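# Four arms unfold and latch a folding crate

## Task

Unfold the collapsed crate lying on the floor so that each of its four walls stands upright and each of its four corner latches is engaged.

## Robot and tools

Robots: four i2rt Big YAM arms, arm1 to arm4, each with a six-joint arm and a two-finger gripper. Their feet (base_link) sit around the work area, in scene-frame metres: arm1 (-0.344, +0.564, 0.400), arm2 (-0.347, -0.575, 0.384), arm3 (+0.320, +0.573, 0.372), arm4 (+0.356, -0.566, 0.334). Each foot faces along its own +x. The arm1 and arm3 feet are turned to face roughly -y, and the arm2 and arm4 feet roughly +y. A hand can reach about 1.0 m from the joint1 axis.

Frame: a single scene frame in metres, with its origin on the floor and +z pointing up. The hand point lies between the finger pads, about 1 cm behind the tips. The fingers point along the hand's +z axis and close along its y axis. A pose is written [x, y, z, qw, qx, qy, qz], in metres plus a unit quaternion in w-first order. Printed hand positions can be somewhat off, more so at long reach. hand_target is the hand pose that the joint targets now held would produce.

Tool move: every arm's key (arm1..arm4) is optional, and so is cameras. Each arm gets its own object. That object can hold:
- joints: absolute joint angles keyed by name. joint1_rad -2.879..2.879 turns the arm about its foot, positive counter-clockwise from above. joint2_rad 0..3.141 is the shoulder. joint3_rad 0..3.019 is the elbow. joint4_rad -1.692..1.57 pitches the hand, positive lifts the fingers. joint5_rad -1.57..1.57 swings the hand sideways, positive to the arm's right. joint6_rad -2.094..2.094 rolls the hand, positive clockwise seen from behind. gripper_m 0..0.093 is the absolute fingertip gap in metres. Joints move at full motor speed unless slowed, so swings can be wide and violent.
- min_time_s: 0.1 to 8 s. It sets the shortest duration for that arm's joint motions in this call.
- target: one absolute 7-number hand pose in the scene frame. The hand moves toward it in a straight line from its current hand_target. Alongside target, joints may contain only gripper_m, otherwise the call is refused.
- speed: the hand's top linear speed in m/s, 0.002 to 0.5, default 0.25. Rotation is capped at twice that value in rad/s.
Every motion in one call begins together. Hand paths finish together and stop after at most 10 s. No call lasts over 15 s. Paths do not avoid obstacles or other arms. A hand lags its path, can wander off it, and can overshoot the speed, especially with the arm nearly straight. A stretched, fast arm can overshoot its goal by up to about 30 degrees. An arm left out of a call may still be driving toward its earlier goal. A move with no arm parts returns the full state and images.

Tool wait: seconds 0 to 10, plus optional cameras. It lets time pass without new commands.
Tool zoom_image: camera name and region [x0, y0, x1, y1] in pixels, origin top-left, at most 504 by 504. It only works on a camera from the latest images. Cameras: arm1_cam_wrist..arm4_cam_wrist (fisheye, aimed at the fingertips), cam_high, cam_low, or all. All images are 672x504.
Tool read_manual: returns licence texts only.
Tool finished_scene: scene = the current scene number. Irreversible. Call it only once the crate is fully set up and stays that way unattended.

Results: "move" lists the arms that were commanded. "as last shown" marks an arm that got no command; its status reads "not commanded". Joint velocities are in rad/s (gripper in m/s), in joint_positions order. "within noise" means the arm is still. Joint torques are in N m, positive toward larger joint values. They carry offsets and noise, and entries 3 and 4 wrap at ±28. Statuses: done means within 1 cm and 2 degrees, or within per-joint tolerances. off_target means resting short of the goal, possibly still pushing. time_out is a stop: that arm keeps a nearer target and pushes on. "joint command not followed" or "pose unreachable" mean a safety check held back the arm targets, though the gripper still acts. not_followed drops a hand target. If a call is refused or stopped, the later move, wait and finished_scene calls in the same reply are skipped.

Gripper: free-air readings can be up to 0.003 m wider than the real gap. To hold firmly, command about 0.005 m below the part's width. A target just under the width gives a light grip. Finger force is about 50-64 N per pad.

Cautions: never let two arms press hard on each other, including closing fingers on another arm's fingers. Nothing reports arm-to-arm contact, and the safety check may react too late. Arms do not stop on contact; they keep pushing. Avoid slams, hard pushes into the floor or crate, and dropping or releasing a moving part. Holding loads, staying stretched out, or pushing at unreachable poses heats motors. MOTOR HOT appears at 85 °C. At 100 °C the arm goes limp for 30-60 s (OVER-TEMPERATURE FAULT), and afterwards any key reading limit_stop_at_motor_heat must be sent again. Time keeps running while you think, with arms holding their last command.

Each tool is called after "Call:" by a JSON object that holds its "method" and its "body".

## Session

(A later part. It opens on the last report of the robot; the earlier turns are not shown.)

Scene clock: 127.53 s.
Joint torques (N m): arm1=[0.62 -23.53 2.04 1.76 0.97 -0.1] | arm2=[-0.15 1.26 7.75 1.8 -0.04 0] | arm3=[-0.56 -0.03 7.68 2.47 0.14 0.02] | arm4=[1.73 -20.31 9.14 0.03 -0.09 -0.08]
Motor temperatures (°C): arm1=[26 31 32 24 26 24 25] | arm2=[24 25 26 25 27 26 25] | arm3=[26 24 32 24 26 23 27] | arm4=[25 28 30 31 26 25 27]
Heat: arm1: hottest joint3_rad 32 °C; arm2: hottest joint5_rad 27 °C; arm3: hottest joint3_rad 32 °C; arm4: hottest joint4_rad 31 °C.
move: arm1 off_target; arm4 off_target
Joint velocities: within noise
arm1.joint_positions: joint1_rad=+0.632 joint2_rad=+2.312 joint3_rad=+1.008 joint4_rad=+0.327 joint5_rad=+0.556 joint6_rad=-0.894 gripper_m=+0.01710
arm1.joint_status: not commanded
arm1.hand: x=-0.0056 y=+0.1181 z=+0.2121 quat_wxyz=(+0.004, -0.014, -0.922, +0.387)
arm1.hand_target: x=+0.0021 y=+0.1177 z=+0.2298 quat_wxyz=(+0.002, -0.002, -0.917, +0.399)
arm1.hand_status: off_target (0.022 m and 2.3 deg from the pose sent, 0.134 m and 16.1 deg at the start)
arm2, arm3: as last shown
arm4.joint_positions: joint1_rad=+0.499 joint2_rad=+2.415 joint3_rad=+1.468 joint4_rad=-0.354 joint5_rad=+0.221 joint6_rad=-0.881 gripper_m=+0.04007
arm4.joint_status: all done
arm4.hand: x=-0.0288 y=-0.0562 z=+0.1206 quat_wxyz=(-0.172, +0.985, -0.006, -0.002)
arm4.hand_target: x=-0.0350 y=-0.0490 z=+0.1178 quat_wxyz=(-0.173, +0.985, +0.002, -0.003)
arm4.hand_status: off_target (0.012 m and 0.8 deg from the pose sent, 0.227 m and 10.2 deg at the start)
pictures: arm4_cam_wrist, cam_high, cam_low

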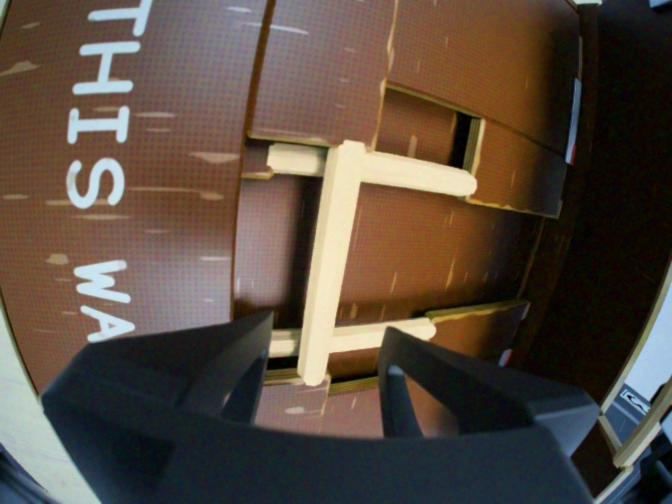

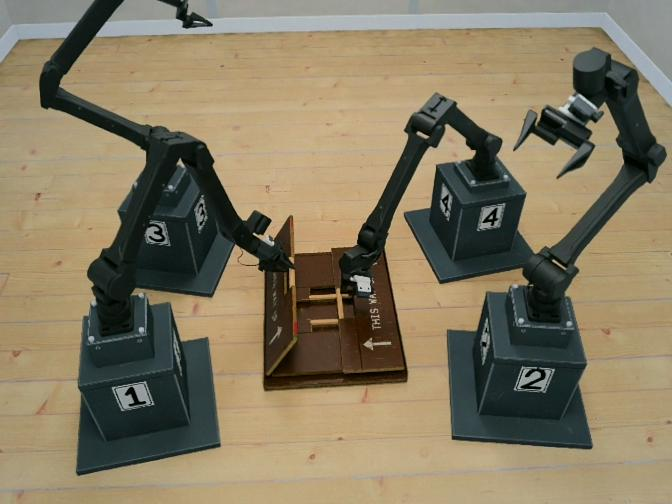

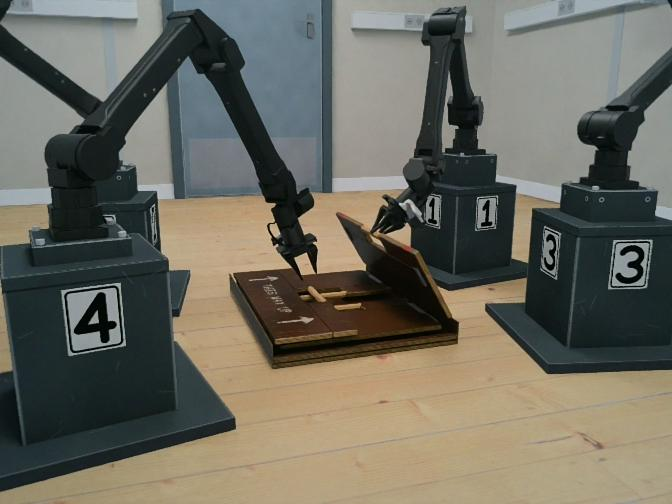

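Call:
{"method": "move", "body": {"arm1": {"target": [0.004, 0.208, 0.252, 0, 0, 0.866, -0.5], "speed": 0.2}, "arm4": {"target": [-0.035, -0.0165, 0.0424, -0.174, 0.985, 0, 0], "speed": 0.15, "joints": {"gripper_m": 0.04}}, "cameras": ["cam_low", "arm4_cam_wrist", "cam_high"]}}

Call:
{"method": "zoom_image", "body": {"camera": "arm4_cam_wrist", "region": [220, 200, 460, 430]}}

Scene clock: 135.97 s.
Joint torques (N m): arm1=[1.55 -20.13 1.16 2.21 0.96 -0.13] | arm2=[-0.09 1.26 7.75 1.81 -0.05 0] | arm3=[-0.85 0.03 7.72 2.28 0.16 0.02] | arm4=[1.49 -21.54 8.84 0.66 -0.1 -0.08]
Motor temperatures (°C): arm1=[26 32 31 24 26 24 25] | arm2=[24 25 26 25 27 26 25] | arm3=[26 24 32 24 26 23 27] | arm4=[25 28 30 31 26 25 26]
Heat: arm1: hottest joint2_rad 32 °C; arm2: hottest joint5_rad 27 °C; arm3: hottest joint3_rad 32 °C; arm4: hottest joint4_rad 31 °C.
move: arm1 off_target; arm4 off_target
Joint velocities: within noise
arm1.joint_positions: joint1_rad=+0.830 joint2_rad=+2.297 joint3_rad=+0.808 joint4_rad=+0.607 joint5_rad=+0.828 joint6_rad=-0.834 gripper_m=+0.01680
arm1.joint_status: not commanded
arm1.hand: x=-0.0072 y=+0.2023 z=+0.2401 quat_wxyz=(+0.007, -0.014, -0.871, +0.491)
arm1.hand_target: x=+0.0036 y=+0.2057 z=+0.2526 quat_wxyz=(+0.001, -0.001, -0.865, +0.501)
arm1.hand_status: off_target (0.017 m and 2.1 deg from the pose sent, 0.099 m and 14.5 deg at the start)
arm2, arm3: as last shown
arm4.joint_positions: joint1_rad=+0.467 joint2_rad=+2.616 joint3_rad=+1.644 joint4_rad=-0.341 joint5_rad=+0.218 joint6_rad=-0.907 gripper_m=+0.04007
arm4.joint_status: all done
arm4.hand: x=-0.0272 y=-0.0262 z=+0.0448 quat_wxyz=(-0.167, +0.986, -0.009, +0.005)
arm4.hand_target: x=-0.0321 y=-0.0167 z=+0.0418 quat_wxyz=(-0.173, +0.985, -0.002, +0.001)
arm4.hand_status: off_target (0.013 m and 1.4 deg from the pose sent, 0.088 m and 0.8 deg at the start)
pictures: arm4_cam_wrist, cam_high, cam_low

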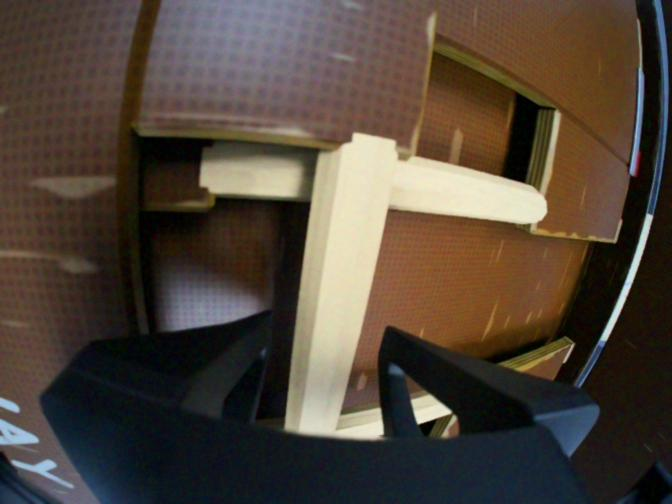

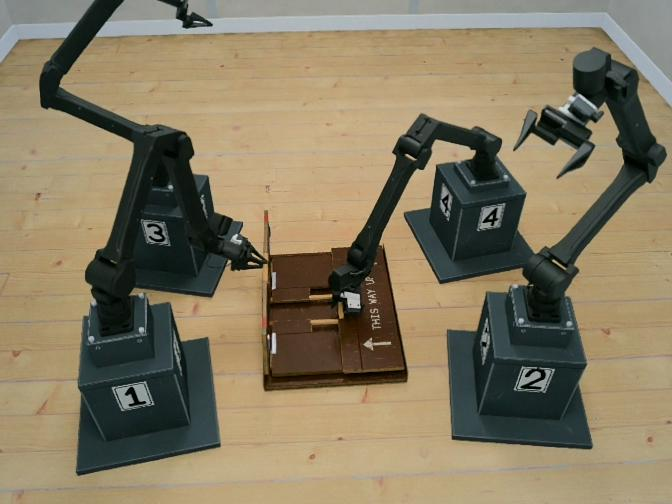

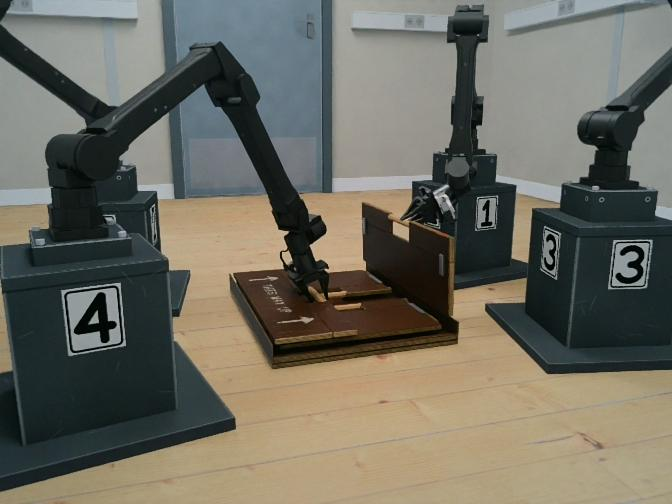

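Scaled by 2.100 from the camera's image (finer frame: 960x720).

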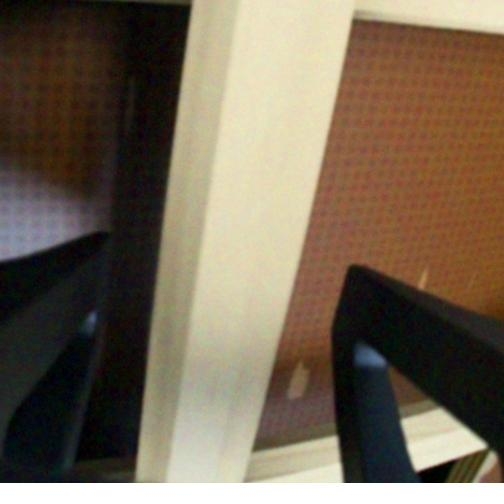

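Call:
{"method": "move", "body": {"arm4": {"joints": {"gripper_m": 0.010}}}}

Call:
{"method": "move", "body": {"arm4": {"target": [-0.031, -0.046, 0.166, -0.276, 0.961, 0, 0], "speed": 0.2}, "arm2": {"target": [-0.12, -0.03, 0.42, -0.1228, 0.6964, -0.6964, 0.1228], "speed": 0.35, "joints": {"gripper_m": 0.045}}, "arm3": {"target": [0.09, 0.03, 0.42, -0.1228, 0.6964, 0.6964, -0.1228], "speed": 0.35, "joints": {"gripper_m": 0.045}}, "cameras": ["arm2_cam_wrist", "arm3_cam_wrist", "arm4_cam_wrist", "cam_low"]}}

Scene clock: 155.07 s.
Joint torques (N m): arm1=[1.55 -19.9 1.1 2.28 0.92 -0.12] | arm2=[-0.09 1.32 7.75 1.8 -0.04 0] | arm3=[-0.38 0.21 7.65 2.32 0.12 0.04] | arm4=[1.44 -21.54 8.81 0.8 -0.02 0.01]
Motor temperatures (°C): arm1=[26 31 30 24 27 23 25] | arm2=[24 25 26 25 27 26 25] | arm3=[26 24 33 24 26 23 27] | arm4=[25 28 30 30 26 25 26]
Heat: arm1: hottest joint2_rad 31 °C; arm2: hottest joint5_rad 27 °C; arm3: hottest joint3_rad 33 °C; arm4: hottest joint3_rad 30 °C.
move: arm4 off_target
Joint velocities: within noise
arm1, arm2, arm3: as last shown
arm4.joint_positions: joint1_rad=+0.467 joint2_rad=+2.616 joint3_rad=+1.644 joint4_rad=-0.345 joint5_rad=+0.215 joint6_rad=-0.917 gripper_m=+0.01594
arm4.joint_status: gripper_m off_target (ended at +0.01597, target +0.01000)
arm4.hand: x=-0.0269 y=-0.0273 z=+0.0444 quat_wxyz=(-0.165, +0.986, -0.004, +0.006)
arm4.hand_target: x=-0.0323 y=-0.0167 z=+0.0422 quat_wxyz=(-0.173, +0.985, -0.002, +0.000)
arm4.hand_status: not commanded
pictures: none

Scene clock: 158.33 s.
Joint torques (N m): arm1=[1.49 -20.13 1.18 2.22 0.98 -0.14] | arm2=[-0.56 -20.89 9.06 -0.01 0.33 0.1] | arm3=[-1.61 -16.09 9.8 0.25 0.42 0] | arm4=[2.37 -24.94 5.05 0.25 0.14 0.13]
Motor temperatures (°C): arm1=[26 31 30 24 27 23 25] | arm2=[24 25 26 25 27 26 25] | arm3=[26 24 33 24 26 23 27] | arm4=[25 29 30 30 26 25 27]
Heat: arm1: hottest joint2_rad 31 °C; arm2: hottest joint5_rad 27 °C; arm3: hottest joint3_rad 33 °C; arm4: hottest joint3_rad 30 °C.
move: arm2 off_target; arm3 off_target; arm4 off_target
Joint velocities: within noise
arm1: as last shown
arm2.joint_positions: joint1_rad=-0.158 joint2_rad=+1.969 joint3_rad=+1.406 joint4_rad=-0.964 joint5_rad=+0.316 joint6_rad=-0.334 gripper_m=+0.04513
arm2.joint_status: all done
arm2.hand: x=-0.1305 y=-0.0505 z=+0.3948 quat_wxyz=(-0.091, +0.709, -0.687, +0.131)
arm2.hand_target: x=-0.1232 y=-0.0352 z=+0.4176 quat_wxyz=(-0.113, +0.702, -0.693, +0.121)
arm2.hand_status: off_target (0.034 m and 4.2 deg from the pose sent, 0.761 m and 91.9 deg at the start)
arm3.joint_positions: joint1_rad=-0.080 joint2_rad=+1.927 joint3_rad=+1.417 joint4_rad=-0.989 joint5_rad=+0.327 joint6_rad=-0.316 gripper_m=+0.04512
arm3.joint_status: all done
arm3.hand: x=+0.1012 y=+0.0466 z=+0.4077 quat_wxyz=(+0.127, -0.694, -0.701, +0.105)
arm3.hand_target: x=+0.0892 y=+0.0336 z=+0.4166 quat_wxyz=(+0.124, -0.696, -0.698, +0.116)
arm3.hand_status: off_target (0.023 m and 2.2 deg from the pose sent, 0.659 m and 78.2 deg at the start)
arm4.joint_positions: joint1_rad=+0.524 joint2_rad=+2.374 joint3_rad=+1.371 joint4_rad=-0.155 joint5_rad=+0.364 joint6_rad=-0.909 gripper_m=+0.01614
arm4.joint_status: not commanded
arm4.hand: x=-0.0264 y=-0.0468 z=+0.1404 quat_wxyz=(-0.268, +0.963, -0.004, +0.006)
arm4.hand_target: x=-0.0338 y=-0.0457 z=+0.1648 quat_wxyz=(-0.277, +0.961, -0.002, -0.001)
arm4.hand_status: off_target (0.026 m and 1.2 deg from the pose sent, 0.123 m and 13.1 deg at the start)

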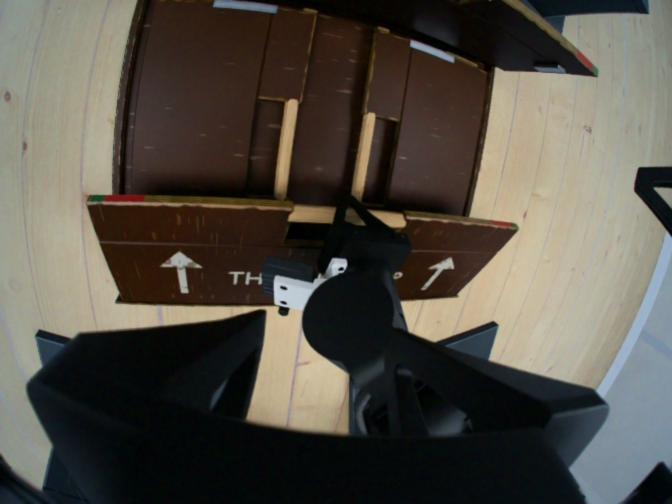

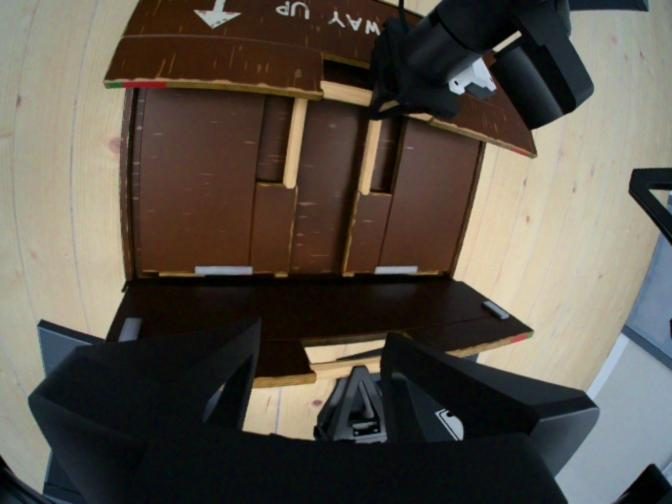

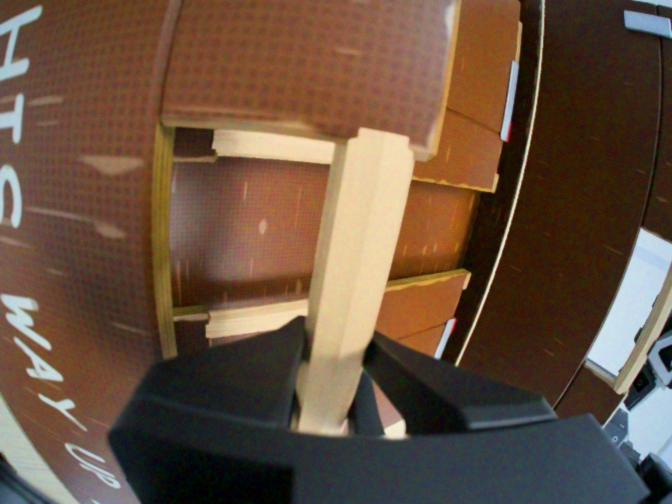

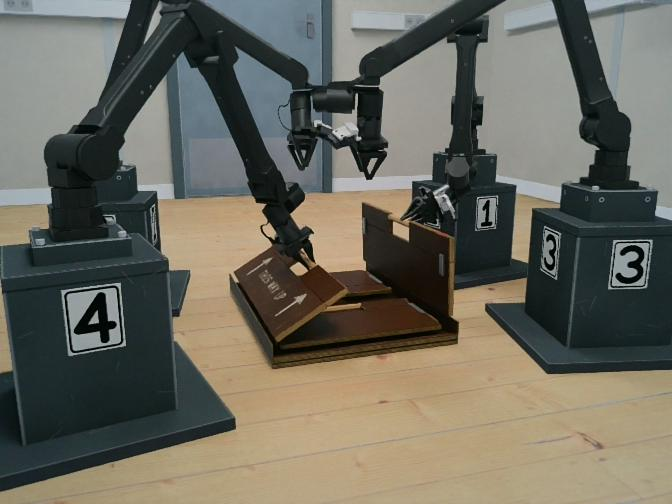

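Call:
{"method": "move", "body": {"arm4": {"target": [-0.033, -0.1175, 0.232, -0.399, 0.917, 0, 0], "speed": 0.2}}}

Call:
{"method": "move", "body": {"arm4": {"target": [-0.035, -0.206, 0.251, -0.5, 0.866, 0, 0], "speed": 0.2}, "arm2": {"target": [-0.087, -0.004, 0.11, -0.1228, 0.6964, -0.6964, 0.1228], "speed": 0.25, "joints": {"gripper_m": 0.04}}, "cameras": ["arm2_cam_wrist", "cam_low", "cam_high"]}}

Call:
{"method": "zoom_image", "body": {"camera": "cam_high", "region": [200, 180, 460, 420]}}

Call:
{"method": "zoom_image", "body": {"camera": "cam_low", "region": [200, 180, 480, 390]}}

Scene clock: 176.07 s.
Joint torques (N m): arm1=[0.97 -19.96 1.02 2.4 0.95 -0.16] | arm2=[-0.38 -21.07 9.03 -0.01 0.33 0.1] | arm3=[-1.61 -16.26 9.59 0.28 0.42 0.01] | arm4=[2.37 -20.84 4.94 1.29 0.59 -0.05]
Motor temperatures (°C): arm1=[26 30 30 24 27 23 26] | arm2=[24 27 27 25 27 26 25] | arm3=[26 25 34 24 26 23 27] | arm4=[25 31 29 30 26 25 27]
Heat: arm1: hottest joint2_rad 30 °C; arm2: hottest joint2_rad 27 °C; arm3: hottest joint3_rad 34 °C; arm4: hottest joint2_rad 31 °C.
move: arm4 off_target
Joint velocities: within noise
arm1, arm3: as last shown
arm2.joint_positions: joint1_rad=-0.157 joint2_rad=+1.969 joint3_rad=+1.406 joint4_rad=-0.964 joint5_rad=+0.316 joint6_rad=-0.334 gripper_m=+0.04513
arm2.joint_status: not commanded
arm2.hand: x=-0.1313 y=-0.0502 z=+0.3948 quat_wxyz=(-0.091, +0.710, -0.686, +0.131)
arm2.hand_target: x=-0.1240 y=-0.0348 z=+0.4176 quat_wxyz=(-0.113, +0.702, -0.692, +0.121)
arm2.hand_status: not commanded
arm4.joint_positions: joint1_rad=+0.660 joint2_rad=+2.173 joint3_rad=+1.069 joint4_rad=+0.100 joint5_rad=+0.588 joint6_rad=-0.866 gripper_m=+0.01571
arm4.joint_status: not commanded
arm4.hand: x=-0.0251 y=-0.1163 z=+0.2129 quat_wxyz=(-0.386, +0.923, -0.006, +0.007)
arm4.hand_target: x=-0.0315 y=-0.1147 z=+0.2316 quat_wxyz=(-0.399, +0.917, -0.001, +0.002)
arm4.hand_status: off_target (0.021 m and 2.0 deg from the pose sent, 0.116 m and 15.9 deg at the start)
pictures: none

Scene clock: 178.23 s.
Joint torques (N m): arm1=[1.67 -19.72 1.05 2.36 0.93 -0.11] | arm2=[-0.85 -24.12 6.19 0.81 0.32 -0.11] | arm3=[-1.26 -16.26 9.66 0.23 0.46 -0.01] | arm4=[3.9 -18.9 3.22 1.22 0.35 -0.03]
Motor temperatures (°C): arm1=[26 30 30 24 27 23 26] | arm2=[24 27 27 25 27 26 25] | arm3=[26 26 34 24 26 23 27] | arm4=[25 31 29 30 26 25 27]
Heat: arm1: hottest joint2_rad 30 °C; arm2: hottest joint2_rad 27 °C; arm3: hottest joint3_rad 34 °C; arm4: hottest joint2_rad 31 °C.
move: arm2 off_target; arm4 off_target
Joint velocities: within noise
arm1, arm3: as last shown
arm2.joint_positions: joint1_rad=-0.197 joint2_rad=+2.579 joint3_rad=+1.573 joint4_rad=-0.495 joint5_rad=+0.324 joint6_rad=-0.346 gripper_m=+0.04013
arm2.joint_status: all done
arm2.hand: x=-0.0977 y=-0.0267 z=+0.0984 quat_wxyz=(-0.101, +0.698, -0.697, +0.131)
arm2.hand_target: x=-0.0867 y=-0.0076 z=+0.1104 quat_wxyz=(-0.122, +0.695, -0.697, +0.123)
arm2.hand_status: off_target (0.028 m and 2.7 deg from the pose sent, 0.292 m and 4.2 deg at the start)
arm4.joint_positions: joint1_rad=+0.840 joint2_rad=+2.139 joint3_rad=+0.877 joint4_rad=+0.357 joint5_rad=+0.867 joint6_rad=-0.809 gripper_m=+0.01556
arm4.joint_status: not commanded
arm4.hand: x=-0.0230 y=-0.1938 z=+0.2369 quat_wxyz=(-0.495, +0.868, -0.014, +0.012)
arm4.hand_target: x=-0.0347 y=-0.2035 z=+0.2518 quat_wxyz=(-0.502, +0.865, +0.000, +0.000)
arm4.hand_status: off_target (0.022 m and 2.2 deg from the pose sent, 0.098 m and 14.6 deg at the start)
pictures: arm2_cam_wrist, cam_high, cam_low

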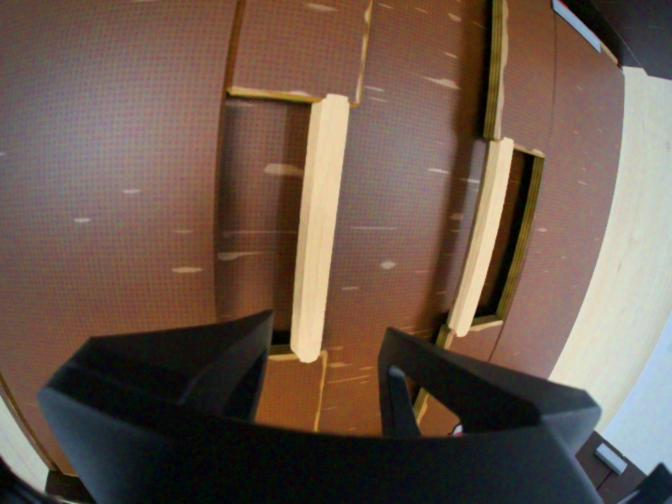

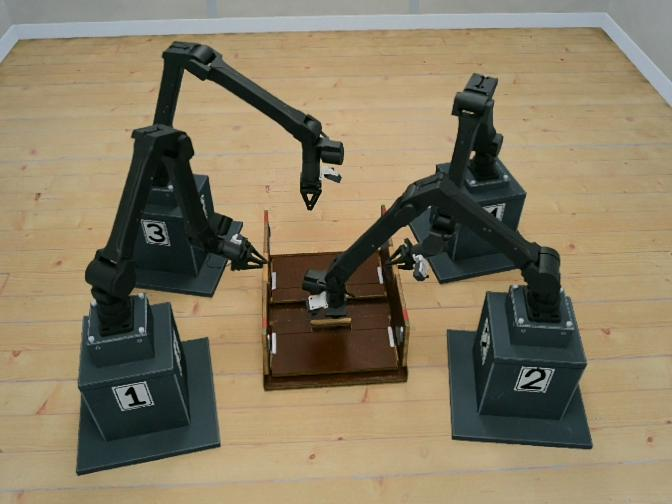

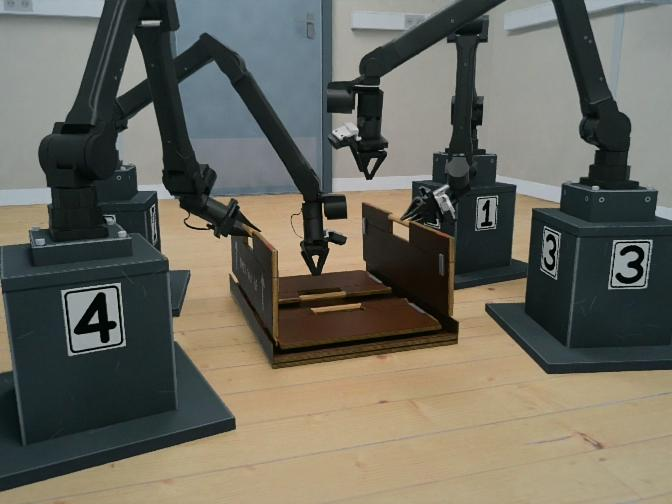

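Scaled by 1.938 from the camera's image (finer frame: 960x720).

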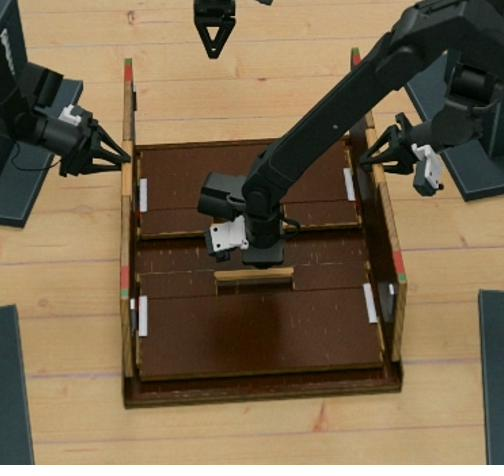

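Scaled by 1.800 from the camera's image (finer frame: 960x720).

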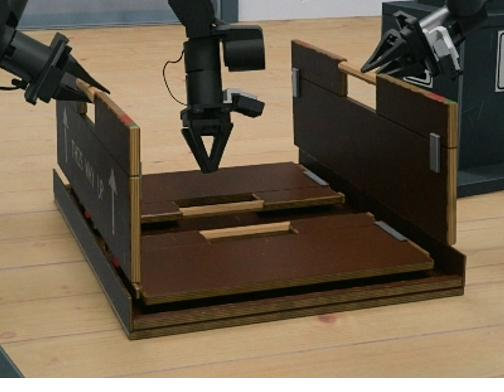

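Call:
{"method": "move", "body": {"arm2": {"target": [-0.069, 0.004, 0.048, -0.0616, 0.7044, -0.7044, 0.0616], "speed": 0.15, "joints": {"gripper_m": 0.036}}, "cameras": ["arm2_cam_wrist"]}}

Call:
{"method": "zoom_image", "body": {"camera": "arm2_cam_wrist", "region": [200, 200, 460, 440]}}

Scene clock: 188.60 s.
Joint torques (N m): arm1=[2.08 -20.37 1.1 2.4 0.95 -0.13] | arm2=[-0.85 -24.23 6.52 0.06 0.12 -0.12] | arm3=[-1.73 -16.15 9.58 0.4 0.45 -0.03] | arm4=[3.9 -18.9 3.21 1.22 0.35 -0.03]
Motor temperatures (°C): arm1=[26 30 29 24 27 24 26] | arm2=[24 27 27 25 27 26 25] | arm3=[26 26 35 24 26 23 27] | arm4=[25 31 29 30 26 25 28]
Heat: arm1: hottest joint2_rad 30 °C; arm2: hottest joint2_rad 27 °C; arm3: hottest joint3_rad 35 °C; arm4: hottest joint2_rad 31 °C.
move: arm2 off_target
Joint velocities: within noise
arm1, arm3, arm4: as last shown
arm2.joint_positions: joint1_rad=-0.259 joint2_rad=+2.737 joint3_rad=+1.772 joint4_rad=-0.558 joint5_rad=+0.158 joint6_rad=-0.400 gripper_m=+0.03614
arm2.joint_status: all done
arm2.hand: x=-0.0793 y=-0.0079 z=+0.0421 quat_wxyz=(-0.053, +0.705, -0.704, +0.064)
arm2.hand_target: x=-0.0720 y=+0.0043 z=+0.0482 quat_wxyz=(-0.062, +0.706, -0.703, +0.061)
arm2.hand_status: off_target (0.017 m and 1.1 deg from the pose sent, 0.066 m and 9.2 deg at the start)

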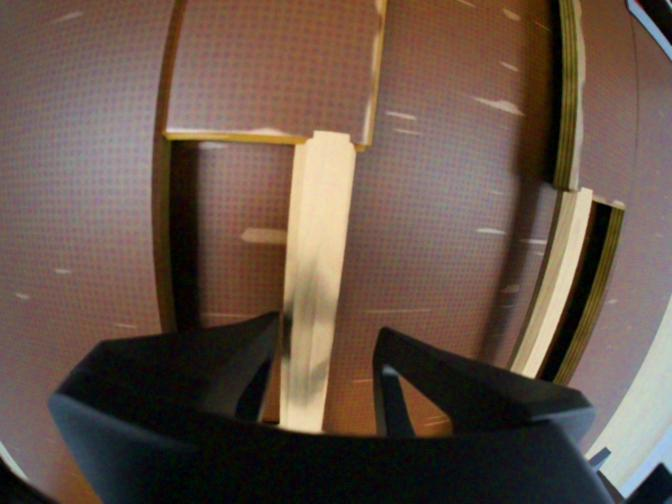

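Scaled by 1.938 from the camera's image (finer frame: 960x720).

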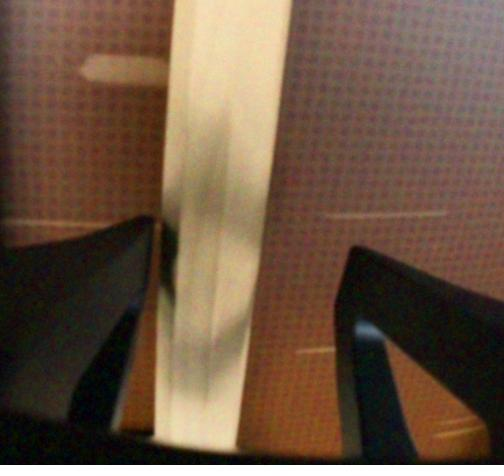

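Call:
{"method": "move", "body": {"arm2": {"joints": {"gripper_m": 0.010}}, "arm1": {"target": [0.004, 0.226, 0.252, 0, 0, 0.866, -0.5], "speed": 0.1}, "arm4": {"target": [-0.035, -0.226, 0.250, -0.5, 0.866, 0, 0], "speed": 0.1}}}

Call:
{"method": "move", "body": {"arm2": {"target": [-0.101, 0.004, 0.170, -0.1228, 0.6964, -0.6964, 0.1228], "speed": 0.15}, "cameras": ["arm2_cam_wrist", "cam_low", "cam_high"]}}

Call:
{"method": "zoom_image", "body": {"camera": "cam_high", "region": [200, 180, 460, 420]}}

Call:
{"method": "zoom_image", "body": {"camera": "cam_low", "region": [200, 180, 480, 390]}}

Scene clock: 197.77 s.
Joint torques (N m): arm1=[3.25 -20.07 0.35 1.39 1.05 0.04] | arm2=[-0.79 -24.23 6.52 0.28 0.23 0.03] | arm3=[-1.32 -16.09 9.77 0.43 0.47 -0.01] | arm4=[6.24 -19.19 1.81 0.14 0.66 0.31]
Motor temperatures (°C): arm1=[26 30 29 24 27 23 26] | arm2=[24 27 27 25 27 26 25] | arm3=[26 26 35 24 26 23 27] | arm4=[25 31 28 30 27 25 28]
Heat: arm1: hottest joint2_rad 30 °C; arm2: hottest joint2_rad 27 °C; arm3: hottest joint3_rad 35 °C; arm4: hottest joint2_rad 31 °C.
move: arm1 off_target; arm2 off_target; arm4 off_target
Joint velocities: within noise
arm1.joint_positions: joint1_rad=+0.852 joint2_rad=+2.297 joint3_rad=+0.798 joint4_rad=+0.607 joint5_rad=+0.849 joint6_rad=-0.803 gripper_m=+0.01675
arm1.joint_status: not commanded
arm1.hand: x=-0.0072 y=+0.2112 z=+0.2406 quat_wxyz=(+0.005, -0.019, -0.868, +0.495)
arm1.hand_target: x=+0.0040 y=+0.2250 z=+0.2515 quat_wxyz=(+0.000, +0.000, -0.866, +0.500)
arm1.hand_status: off_target (0.022 m and 2.4 deg from the pose sent, 0.029 m and 2.1 deg at the start)
arm2.joint_positions: joint1_rad=-0.250 joint2_rad=+2.739 joint3_rad=+1.772 joint4_rad=-0.564 joint5_rad=+0.155 joint6_rad=-0.412 gripper_m=+0.01562
arm2.joint_status: gripper_m off_target (ended at +0.01565, target +0.01000)
arm2.hand: x=-0.0858 y=-0.0074 z=+0.0410 quat_wxyz=(-0.048, +0.713, -0.697, +0.064)
arm2.hand_target: x=-0.0742 y=+0.0053 z=+0.0482 quat_wxyz=(-0.062, +0.707, -0.701, +0.061)
arm2.hand_status: not commanded
arm3: as last shown
arm4.joint_positions: joint1_rad=+0.850 joint2_rad=+2.139 joint3_rad=+0.871 joint4_rad=+0.357 joint5_rad=+0.882 joint6_rad=-0.797 gripper_m=+0.01556
arm4.joint_status: not commanded
arm4.hand: x=-0.0223 y=-0.1986 z=+0.2371 quat_wxyz=(-0.499, +0.866, -0.016, +0.013)
arm4.hand_target: x=-0.0339 y=-0.2241 z=+0.2486 quat_wxyz=(-0.501, +0.866, +0.004, +0.003)
arm4.hand_status: off_target (0.033 m and 2.4 deg from the pose sent, 0.037 m and 2.2 deg at the start)
pictures: none

Scene clock: 199.27 s.
Joint torques (N m): arm1=[3.14 -20.54 0.18 1.5 1.03 0.02] | arm2=[-0.38 -27.99 4.57 -0.27 0.4 0.3] | arm3=[-1.79 -16.21 9.8 0.29 0.42 -0.05] | arm4=[6.18 -19.25 1.81 0.14 0.66 0.3]
Motor temperatures (°C): arm1=[26 30 29 24 27 23 26] | arm2=[24 28 27 25 27 26 25] | arm3=[26 27 35 24 26 23 27] | arm4=[25 31 28 30 27 25 28]
Heat: arm1: hottest joint2_rad 30 °C; arm2: hottest joint2_rad 28 °C; arm3: hottest joint3_rad 35 °C; arm4: hottest joint2_rad 31 °C.
move: arm2 off_target
Joint velocities: within noise
arm1, arm3, arm4: as last shown
arm2.joint_positions: joint1_rad=-0.172 joint2_rad=+2.518 joint3_rad=+1.576 joint4_rad=-0.550 joint5_rad=+0.327 joint6_rad=-0.356 gripper_m=+0.01461
arm2.joint_status: not commanded
arm2.hand: x=-0.1069 y=-0.0085 z=+0.1342 quat_wxyz=(-0.107, +0.709, -0.685, +0.129)
arm2.hand_target: x=-0.0995 y=+0.0064 z=+0.1685 quat_wxyz=(-0.126, +0.696, -0.697, +0.122)
arm2.hand_status: off_target (0.038 m and 2.8 deg from the pose sent, 0.130 m and 11.0 deg at the start)
pictures: arm2_cam_wrist, cam_high, cam_low

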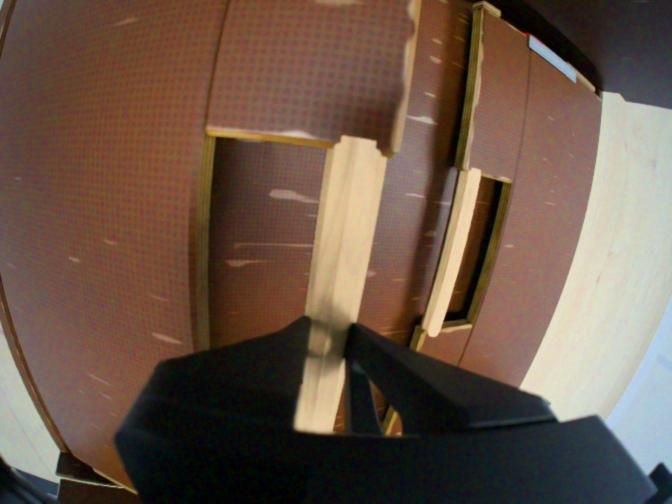

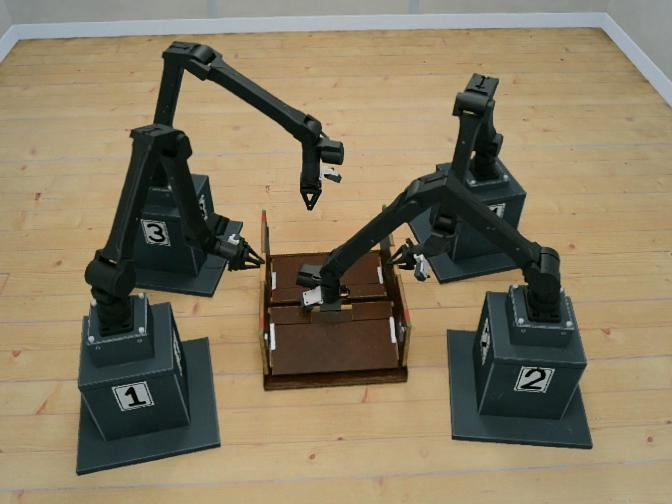

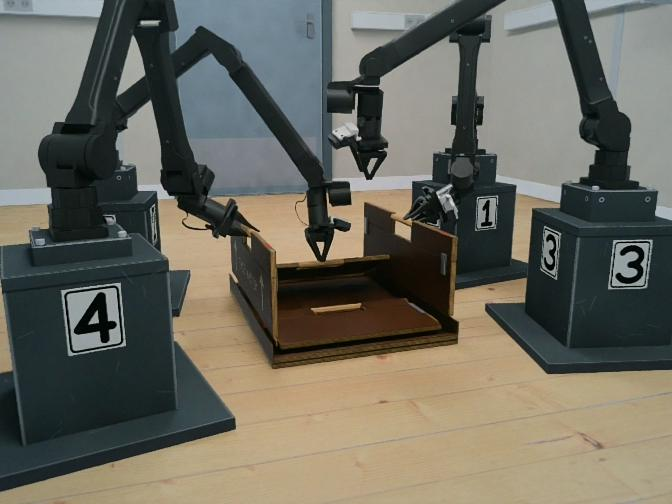

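Scaled by 1.938 from the camera's image (finer frame: 960x720).

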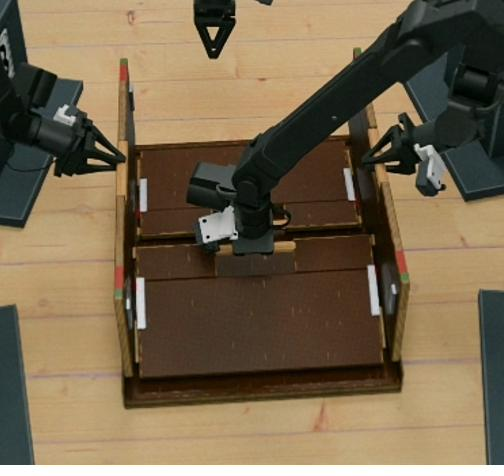

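Scaled by 1.800 from the camera's image (finer frame: 960x720).

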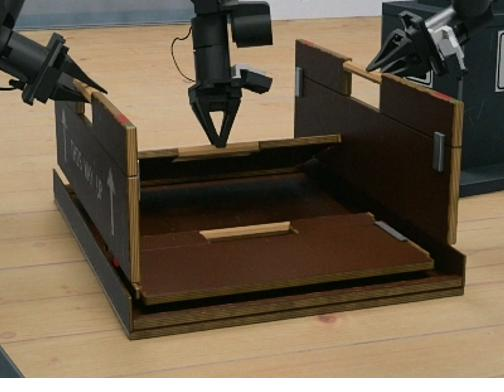

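Call:
{"method": "move", "body": {"arm2": {"target": [-0.178, 0.005, 0.247, -0.183, 0.683, -0.683, 0.183], "speed": 0.2}, "arm3": {"target": [0.032, -0.033, 0.112, -0.1228, 0.6964, 0.6964, -0.1228], "speed": 0.25, "joints": {"gripper_m": 0.036}}, "cameras": ["arm3_cam_wrist", "cam_high"]}}

Call:
{"method": "zoom_image", "body": {"camera": "cam_high", "region": [200, 180, 460, 420]}}

Scene clock: 207.33 s.
Joint torques (N m): arm1=[3.08 -20.13 0.12 1.46 1.07 0.02] | arm2=[-0.67 -24 5.16 0.03 0.5 0.11] | arm3=[-1.55 -19.66 7.19 0.61 0.31 -0.02] | arm4=[6.24 -19.19 1.83 0.14 0.66 0.31]
Motor temperatures (°C): arm1=[26 30 29 24 27 23 26] | arm2=[24 28 27 25 27 26 25] | arm3=[26 27 35 24 26 23 27] | arm4=[25 31 28 30 27 25 28]
Heat: arm1: hottest joint2_rad 30 °C; arm2: hottest joint2_rad 28 °C; arm3: hottest joint3_rad 35 °C; arm4: hottest joint2_rad 31 °C.
move: arm2 off_target; arm3 off_target
Joint velocities: within noise
arm1, arm4: as last shown
arm2.joint_positions: joint1_rad=-0.008 joint2_rad=+2.317 joint3_rad=+1.459 joint4_rad=-0.659 joint5_rad=+0.514 joint6_rad=-0.170 gripper_m=+0.01013
arm2.joint_status: not commanded
arm2.on_its_own: gripper_m moved -0.00448 to your old target +0.01000
arm2.hand: x=-0.1765 y=-0.0025 z=+0.2330 quat_wxyz=(-0.171, +0.687, -0.680, +0.190)
arm2.hand_target: x=-0.1741 y=+0.0030 z=+0.2472 quat_wxyz=(-0.180, +0.682, -0.684, +0.186)
arm2.hand_status: off_target (0.016 m and 1.7 deg from the pose sent, 0.134 m and 11.1 deg at the start)
arm3.joint_positions: joint1_rad=-0.135 joint2_rad=+2.587 joint3_rad=+1.727 joint4_rad=-0.595 joint5_rad=+0.327 joint6_rad=-0.371 gripper_m=+0.03613
arm3.joint_status: all done
arm3.hand: x=+0.0429 y=-0.0234 z=+0.1161 quat_wxyz=(+0.124, -0.696, -0.697, +0.118)
arm3.hand_target: x=+0.0331 y=-0.0304 z=+0.1123 quat_wxyz=(+0.122, -0.697, -0.696, +0.124)
arm3.hand_status: off_target (0.015 m and 0.6 deg from the pose sent, 0.314 m and 2.2 deg at the start)
arm4.hand_target: x=-0.0338 y=-0.2241 z=+0.2486 quat_wxyz=(-0.501, +0.866, +0.004, +0.003)

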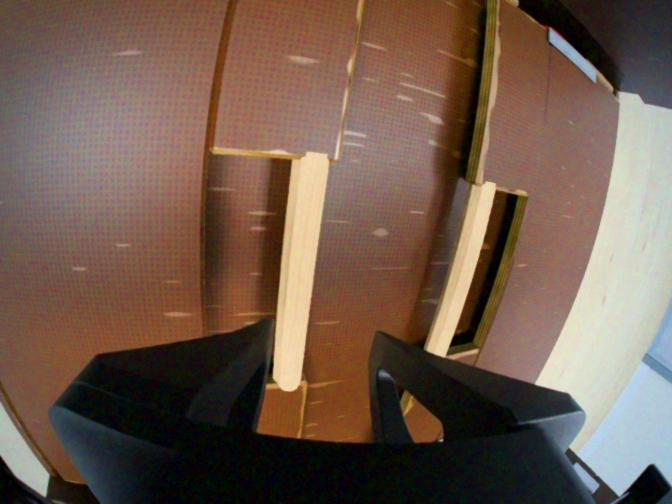

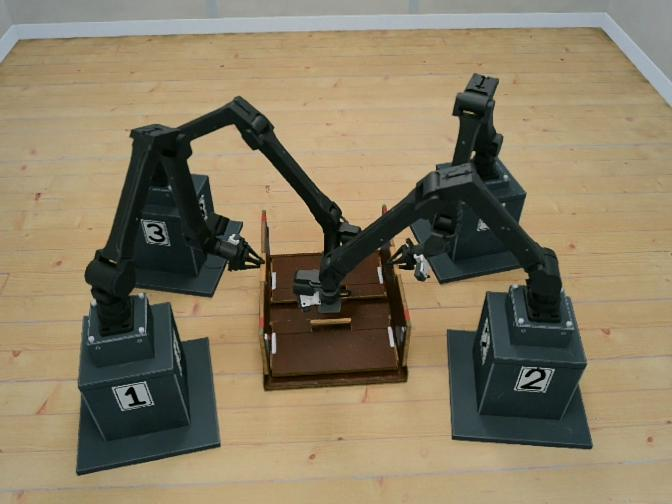

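Scaled by 1.938 from the camera's image (finer frame: 960x720).

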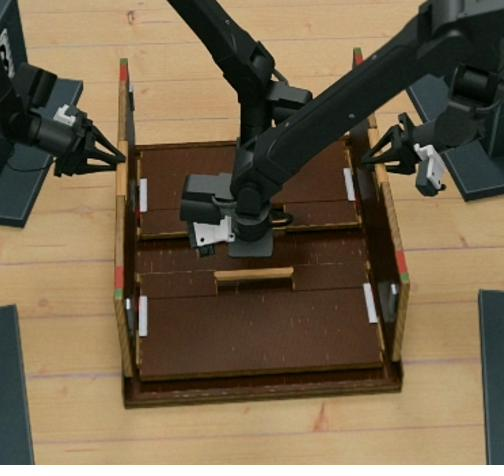

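Call:
{"method": "move", "body": {"arm3": {"target": [0.016, -0.019, 0.042, 0.1228, 0.6964, 0.6964, 0.1228], "speed": 0.2, "joints": {"gripper_m": 0.038}}, "arm2": {"target": [-0.13, 0.01, 0.25, 0.1228, 0.6964, -0.6964, -0.1228], "speed": 0.2, "joints": {"gripper_m": 0.038}}, "cameras": ["arm3_cam_wrist", "arm2_cam_wrist", "cam_low"]}}

Call:
{"method": "zoom_image", "body": {"camera": "arm3_cam_wrist", "region": [200, 200, 460, 440]}}

Scene clock: 228.80 s.
Joint torques (N m): arm1=[3.14 -20.6 0.09 1.42 1.04 0.05] | arm2=[-0.09 -23.06 5.68 0.2 -0.14 -0.05] | arm3=[-1.49 -20.48 8.1 -0.59 -0.24 -0.09] | arm4=[6.24 -19.25 1.83 0.14 0.66 0.31]
Motor temperatures (°C): arm1=[26 30 29 24 27 23 26] | arm2=[24 30 26 25 27 26 25] | arm3=[26 27 33 24 26 23 27] | arm4=[25 31 28 30 27 25 28]
Heat: arm1: hottest joint2_rad 30 °C; arm2: hottest joint2_rad 30 °C; arm3: hottest joint3_rad 33 °C; arm4: hottest joint2_rad 31 °C.
move: arm2 not_followed; arm3 off_target
Joint velocities: within noise
arm1, arm4: as last shown
arm2.joint_positions: joint1_rad=-0.247 joint2_rad=+2.334 joint3_rad=+1.622 joint4_rad=-0.935 joint5_rad=-0.158 joint6_rad=-0.360 gripper_m=+0.03787
arm2.joint_status: all done
arm2.on_its_own: joint1_rad is held at -0.245, not at its first target -0.009; joint3_rad is held at +1.626, not at its first target +1.463; joint4_rad is held at -0.936, not at its first target -0.668; joint5_rad is held at -0.166, not at its first target +0.518; joint6_rad is held at -0.368, not at its first target -0.161
arm2.hand: x=-0.1457 y=-0.0055 z=+0.2472 quat_wxyz=(+0.066, +0.694, -0.715, -0.057)
arm2.hand_target: x=-0.1451 y=-0.0039 z=+0.2481 quat_wxyz=(+0.064, +0.694, -0.715, -0.057)
arm2.hand_status: not_followed (0.022 m and 10.2 deg from the pose sent, 0.051 m and 49.7 deg at the start)
arm3.joint_positions: joint1_rad=-0.327 joint2_rad=+2.892 joint3_rad=+2.227 joint4_rad=-1.070 joint5_rad=-0.287 joint6_rad=-0.557 gripper_m=+0.03787
arm3.joint_status: all done
arm3.hand: x=+0.0192 y=-0.0224 z=+0.0553 quat_wxyz=(-0.120, -0.701, -0.694, -0.114)
arm3.hand_target: x=+0.0152 y=-0.0200 z=+0.0425 quat_wxyz=(-0.122, -0.700, -0.694, -0.117)
arm3.hand_status: off_target (0.014 m and 1.2 deg from the pose sent, 0.079 m and 39.7 deg at the start)
pictures: arm2_cam_wrist, arm3_cam_wrist, cam_low
led back after a hold (arm3 arm): the arm was led back toward your command in small steps, so it may still be short of it.
pose unreachable (arm2 arm): on one or more control steps of this call this arm could not follow its commanded pose, so it was not sent that pose on those steps. On the call's last step it was still not sent that pose. It may still have moved: this result reports where it is.
cause: moving toward the commanded pose would bring a part of the arm too close to another arm (this arm's gripper housing and the arm3 arm's forearm (the part past joint 3), along the way the arms are being sent, or toward where that arm still pushes).
pose unreachable (arm3 arm): on one or more control steps of this call this arm could not follow its commanded pose, so it was not sent that pose on those steps. It may still have moved: this result reports where it is.
cause: moving toward the commanded pose would bring a part of the arm too close to another arm (this arm's forearm (the part past joint 3) and the arm2 arm's gripper housing, where that arm would come to rest).

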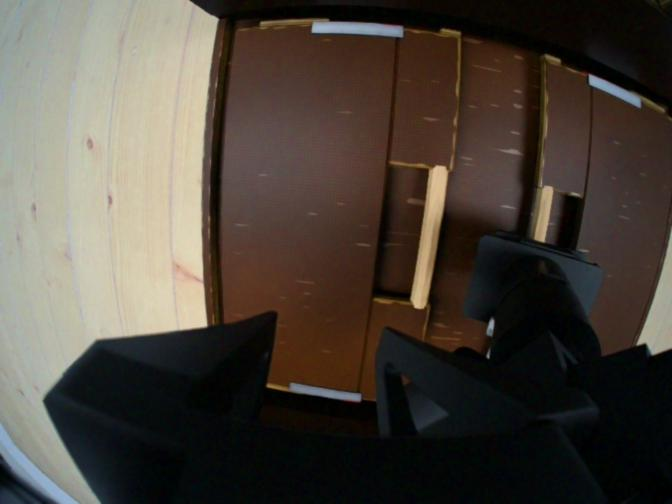

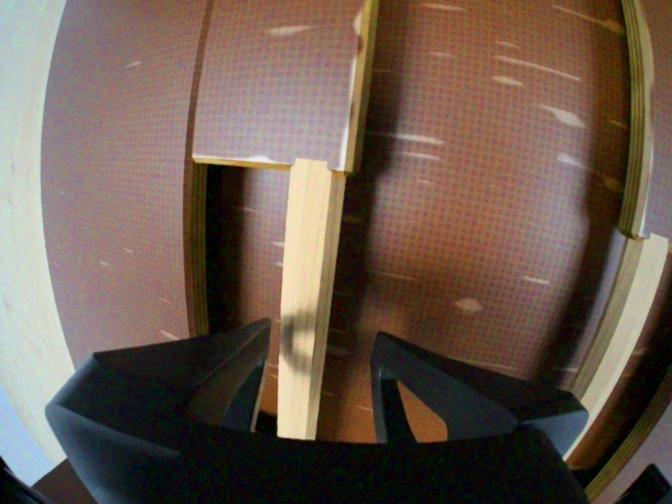

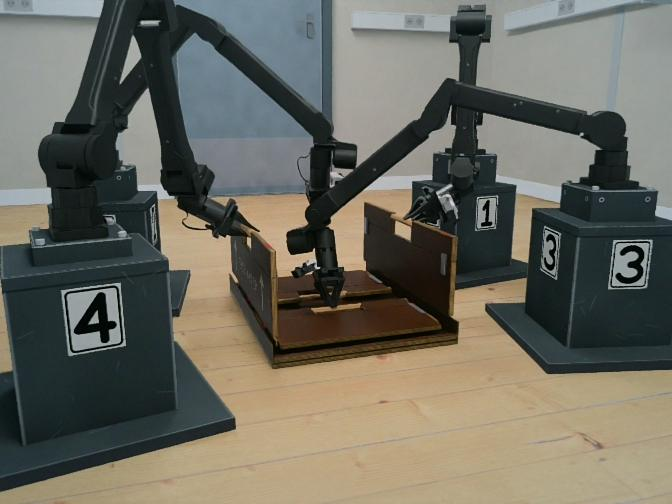

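Scaled by 1.938 from the camera's image (finer frame: 960x720).

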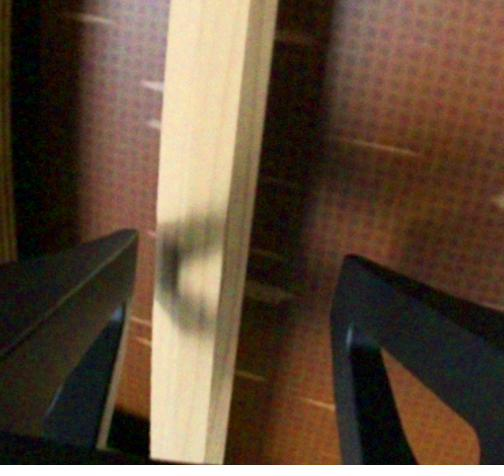

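Call:
{"method": "move", "body": {"arm2": {"target": [-0.26, -0.2, 0.45, -0.0616, 0.7044, -0.7044, 0.0616], "speed": 0.35}}}

Call:
{"method": "move", "body": {"arm3": {"target": [0.017, -0.018, 0.034, 0.1228, 0.6964, 0.6964, 0.1228], "speed": 0.12, "joints": {"gripper_m": 0.038}}, "cameras": ["arm3_cam_wrist"]}}

Call:
{"method": "zoom_image", "body": {"camera": "arm3_cam_wrist", "region": [200, 200, 460, 440]}}

Scene clock: 233.27 s.
Joint torques (N m): arm1=[3.14 -19.96 0.12 1.33 1.06 0] | arm2=[-0.09 -12.1 6.6 0.01 0.23 0.11] | arm3=[-1.61 -20.25 8.24 -0.53 -0.24 -0.1] | arm4=[6.24 -19.25 1.81 0.14 0.66 0.31]
Motor temperatures (°C): arm1=[26 30 29 24 27 23 26] | arm2=[24 30 26 25 27 26 25] | arm3=[26 27 33 24 26 23 27] | arm4=[25 31 27 30 27 25 28]
Heat: arm1: hottest joint2_rad 30 °C; arm2: hottest joint2_rad 30 °C; arm3: hottest joint3_rad 33 °C; arm4: hottest joint2_rad 31 °C.
move: arm2 done
Joint velocities: within noise
arm1, arm4: as last shown
arm2.joint_positions: joint1_rad=-0.011 joint2_rad=+1.479 joint3_rad=+0.915 joint4_rad=-0.978 joint5_rad=+0.165 joint6_rad=-0.168 gripper_m=+0.03787
arm2.joint_status: not commanded
arm2.hand: x=-0.2616 y=-0.1989 z=+0.4483 quat_wxyz=(-0.060, +0.711, -0.698, +0.058)
arm2.hand_target: x=-0.2619 y=-0.1980 z=+0.4513 quat_wxyz=(-0.061, +0.709, -0.700, +0.059)
arm2.hand_status: done (0.003 m and 1.2 deg from the pose sent, 0.303 m and 20.0 deg at the start)
arm3.joint_positions: joint1_rad=-0.327 joint2_rad=+2.892 joint3_rad=+2.227 joint4_rad=-1.070 joint5_rad=-0.287 joint6_rad=-0.559 gripper_m=+0.03787
arm3.joint_status: not commanded
arm3.hand: x=+0.0192 y=-0.0224 z=+0.0553 quat_wxyz=(-0.120, -0.700, -0.695, -0.114)
arm3.hand_target: x=+0.0152 y=-0.0200 z=+0.0425 quat_wxyz=(-0.122, -0.699, -0.695, -0.117)
arm3.hand_status: not commanded
pictures: none

Scene clock: 234.30 s.
Joint torques (N m): arm1=[3.43 -20.19 0.29 1.4 1.04 0.03] | arm2=[0.21 -12.1 6.61 0.02 0.22 0.09] | arm3=[-1.14 -19.84 8.16 -0.54 -0.26 -0.04] | arm4=[6.18 -19.25 1.81 0.16 0.66 0.31]
Motor temperatures (°C): arm1=[26 30 29 24 27 23 26] | arm2=[24 30 26 25 27 26 25] | arm3=[26 27 33 24 26 23 27] | arm4=[25 31 27 30 27 25 28]
Heat: arm1: hottest joint2_rad 30 °C; arm2: hottest joint2_rad 30 °C; arm3: hottest joint3_rad 33 °C; arm4: hottest joint2_rad 31 °C.
move: arm3 off_target
Joint velocities: within noise
arm1, arm2, arm4: as last shown
arm2.joint_positions: joint1_rad=-0.011 joint2_rad=+1.479 joint3_rad=+0.915 joint4_rad=-0.978 joint5_rad=+0.165 joint6_rad=-0.167 gripper_m=+0.03787
arm2.hand_target: x=-0.2619 y=-0.1980 z=+0.4513 quat_wxyz=(-0.061, +0.708, -0.701, +0.059)
arm3.joint_positions: joint1_rad=-0.327 joint2_rad=+2.909 joint3_rad=+2.240 joint4_rad=-1.078 joint5_rad=-0.290 joint6_rad=-0.566 gripper_m=+0.03788
arm3.joint_status: all done
arm3.hand: x=+0.0211 y=-0.0203 z=+0.0485 quat_wxyz=(-0.121, -0.697, -0.696, -0.119)
arm3.hand_target: x=+0.0176 y=-0.0171 z=+0.0343 quat_wxyz=(-0.123, -0.697, -0.696, -0.122)
arm3.hand_status: off_target (0.015 m and 0.5 deg from the pose sent, 0.022 m and 1.2 deg at the start)

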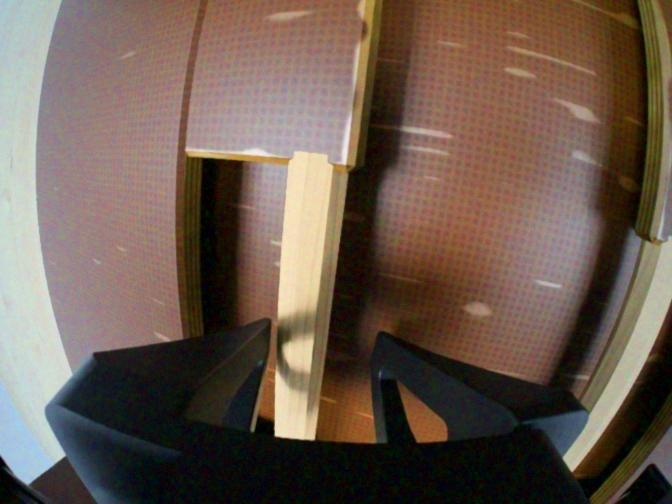

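Scaled by 1.938 from the camera's image (finer frame: 960x720).

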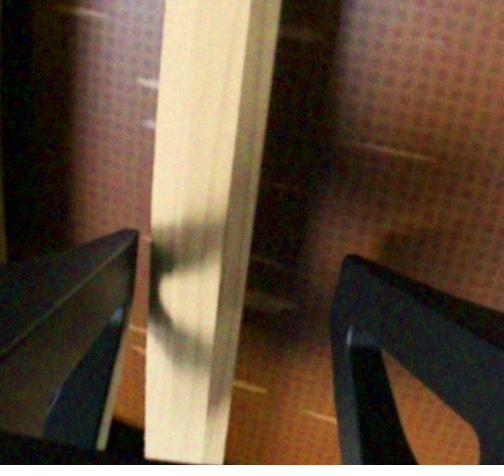

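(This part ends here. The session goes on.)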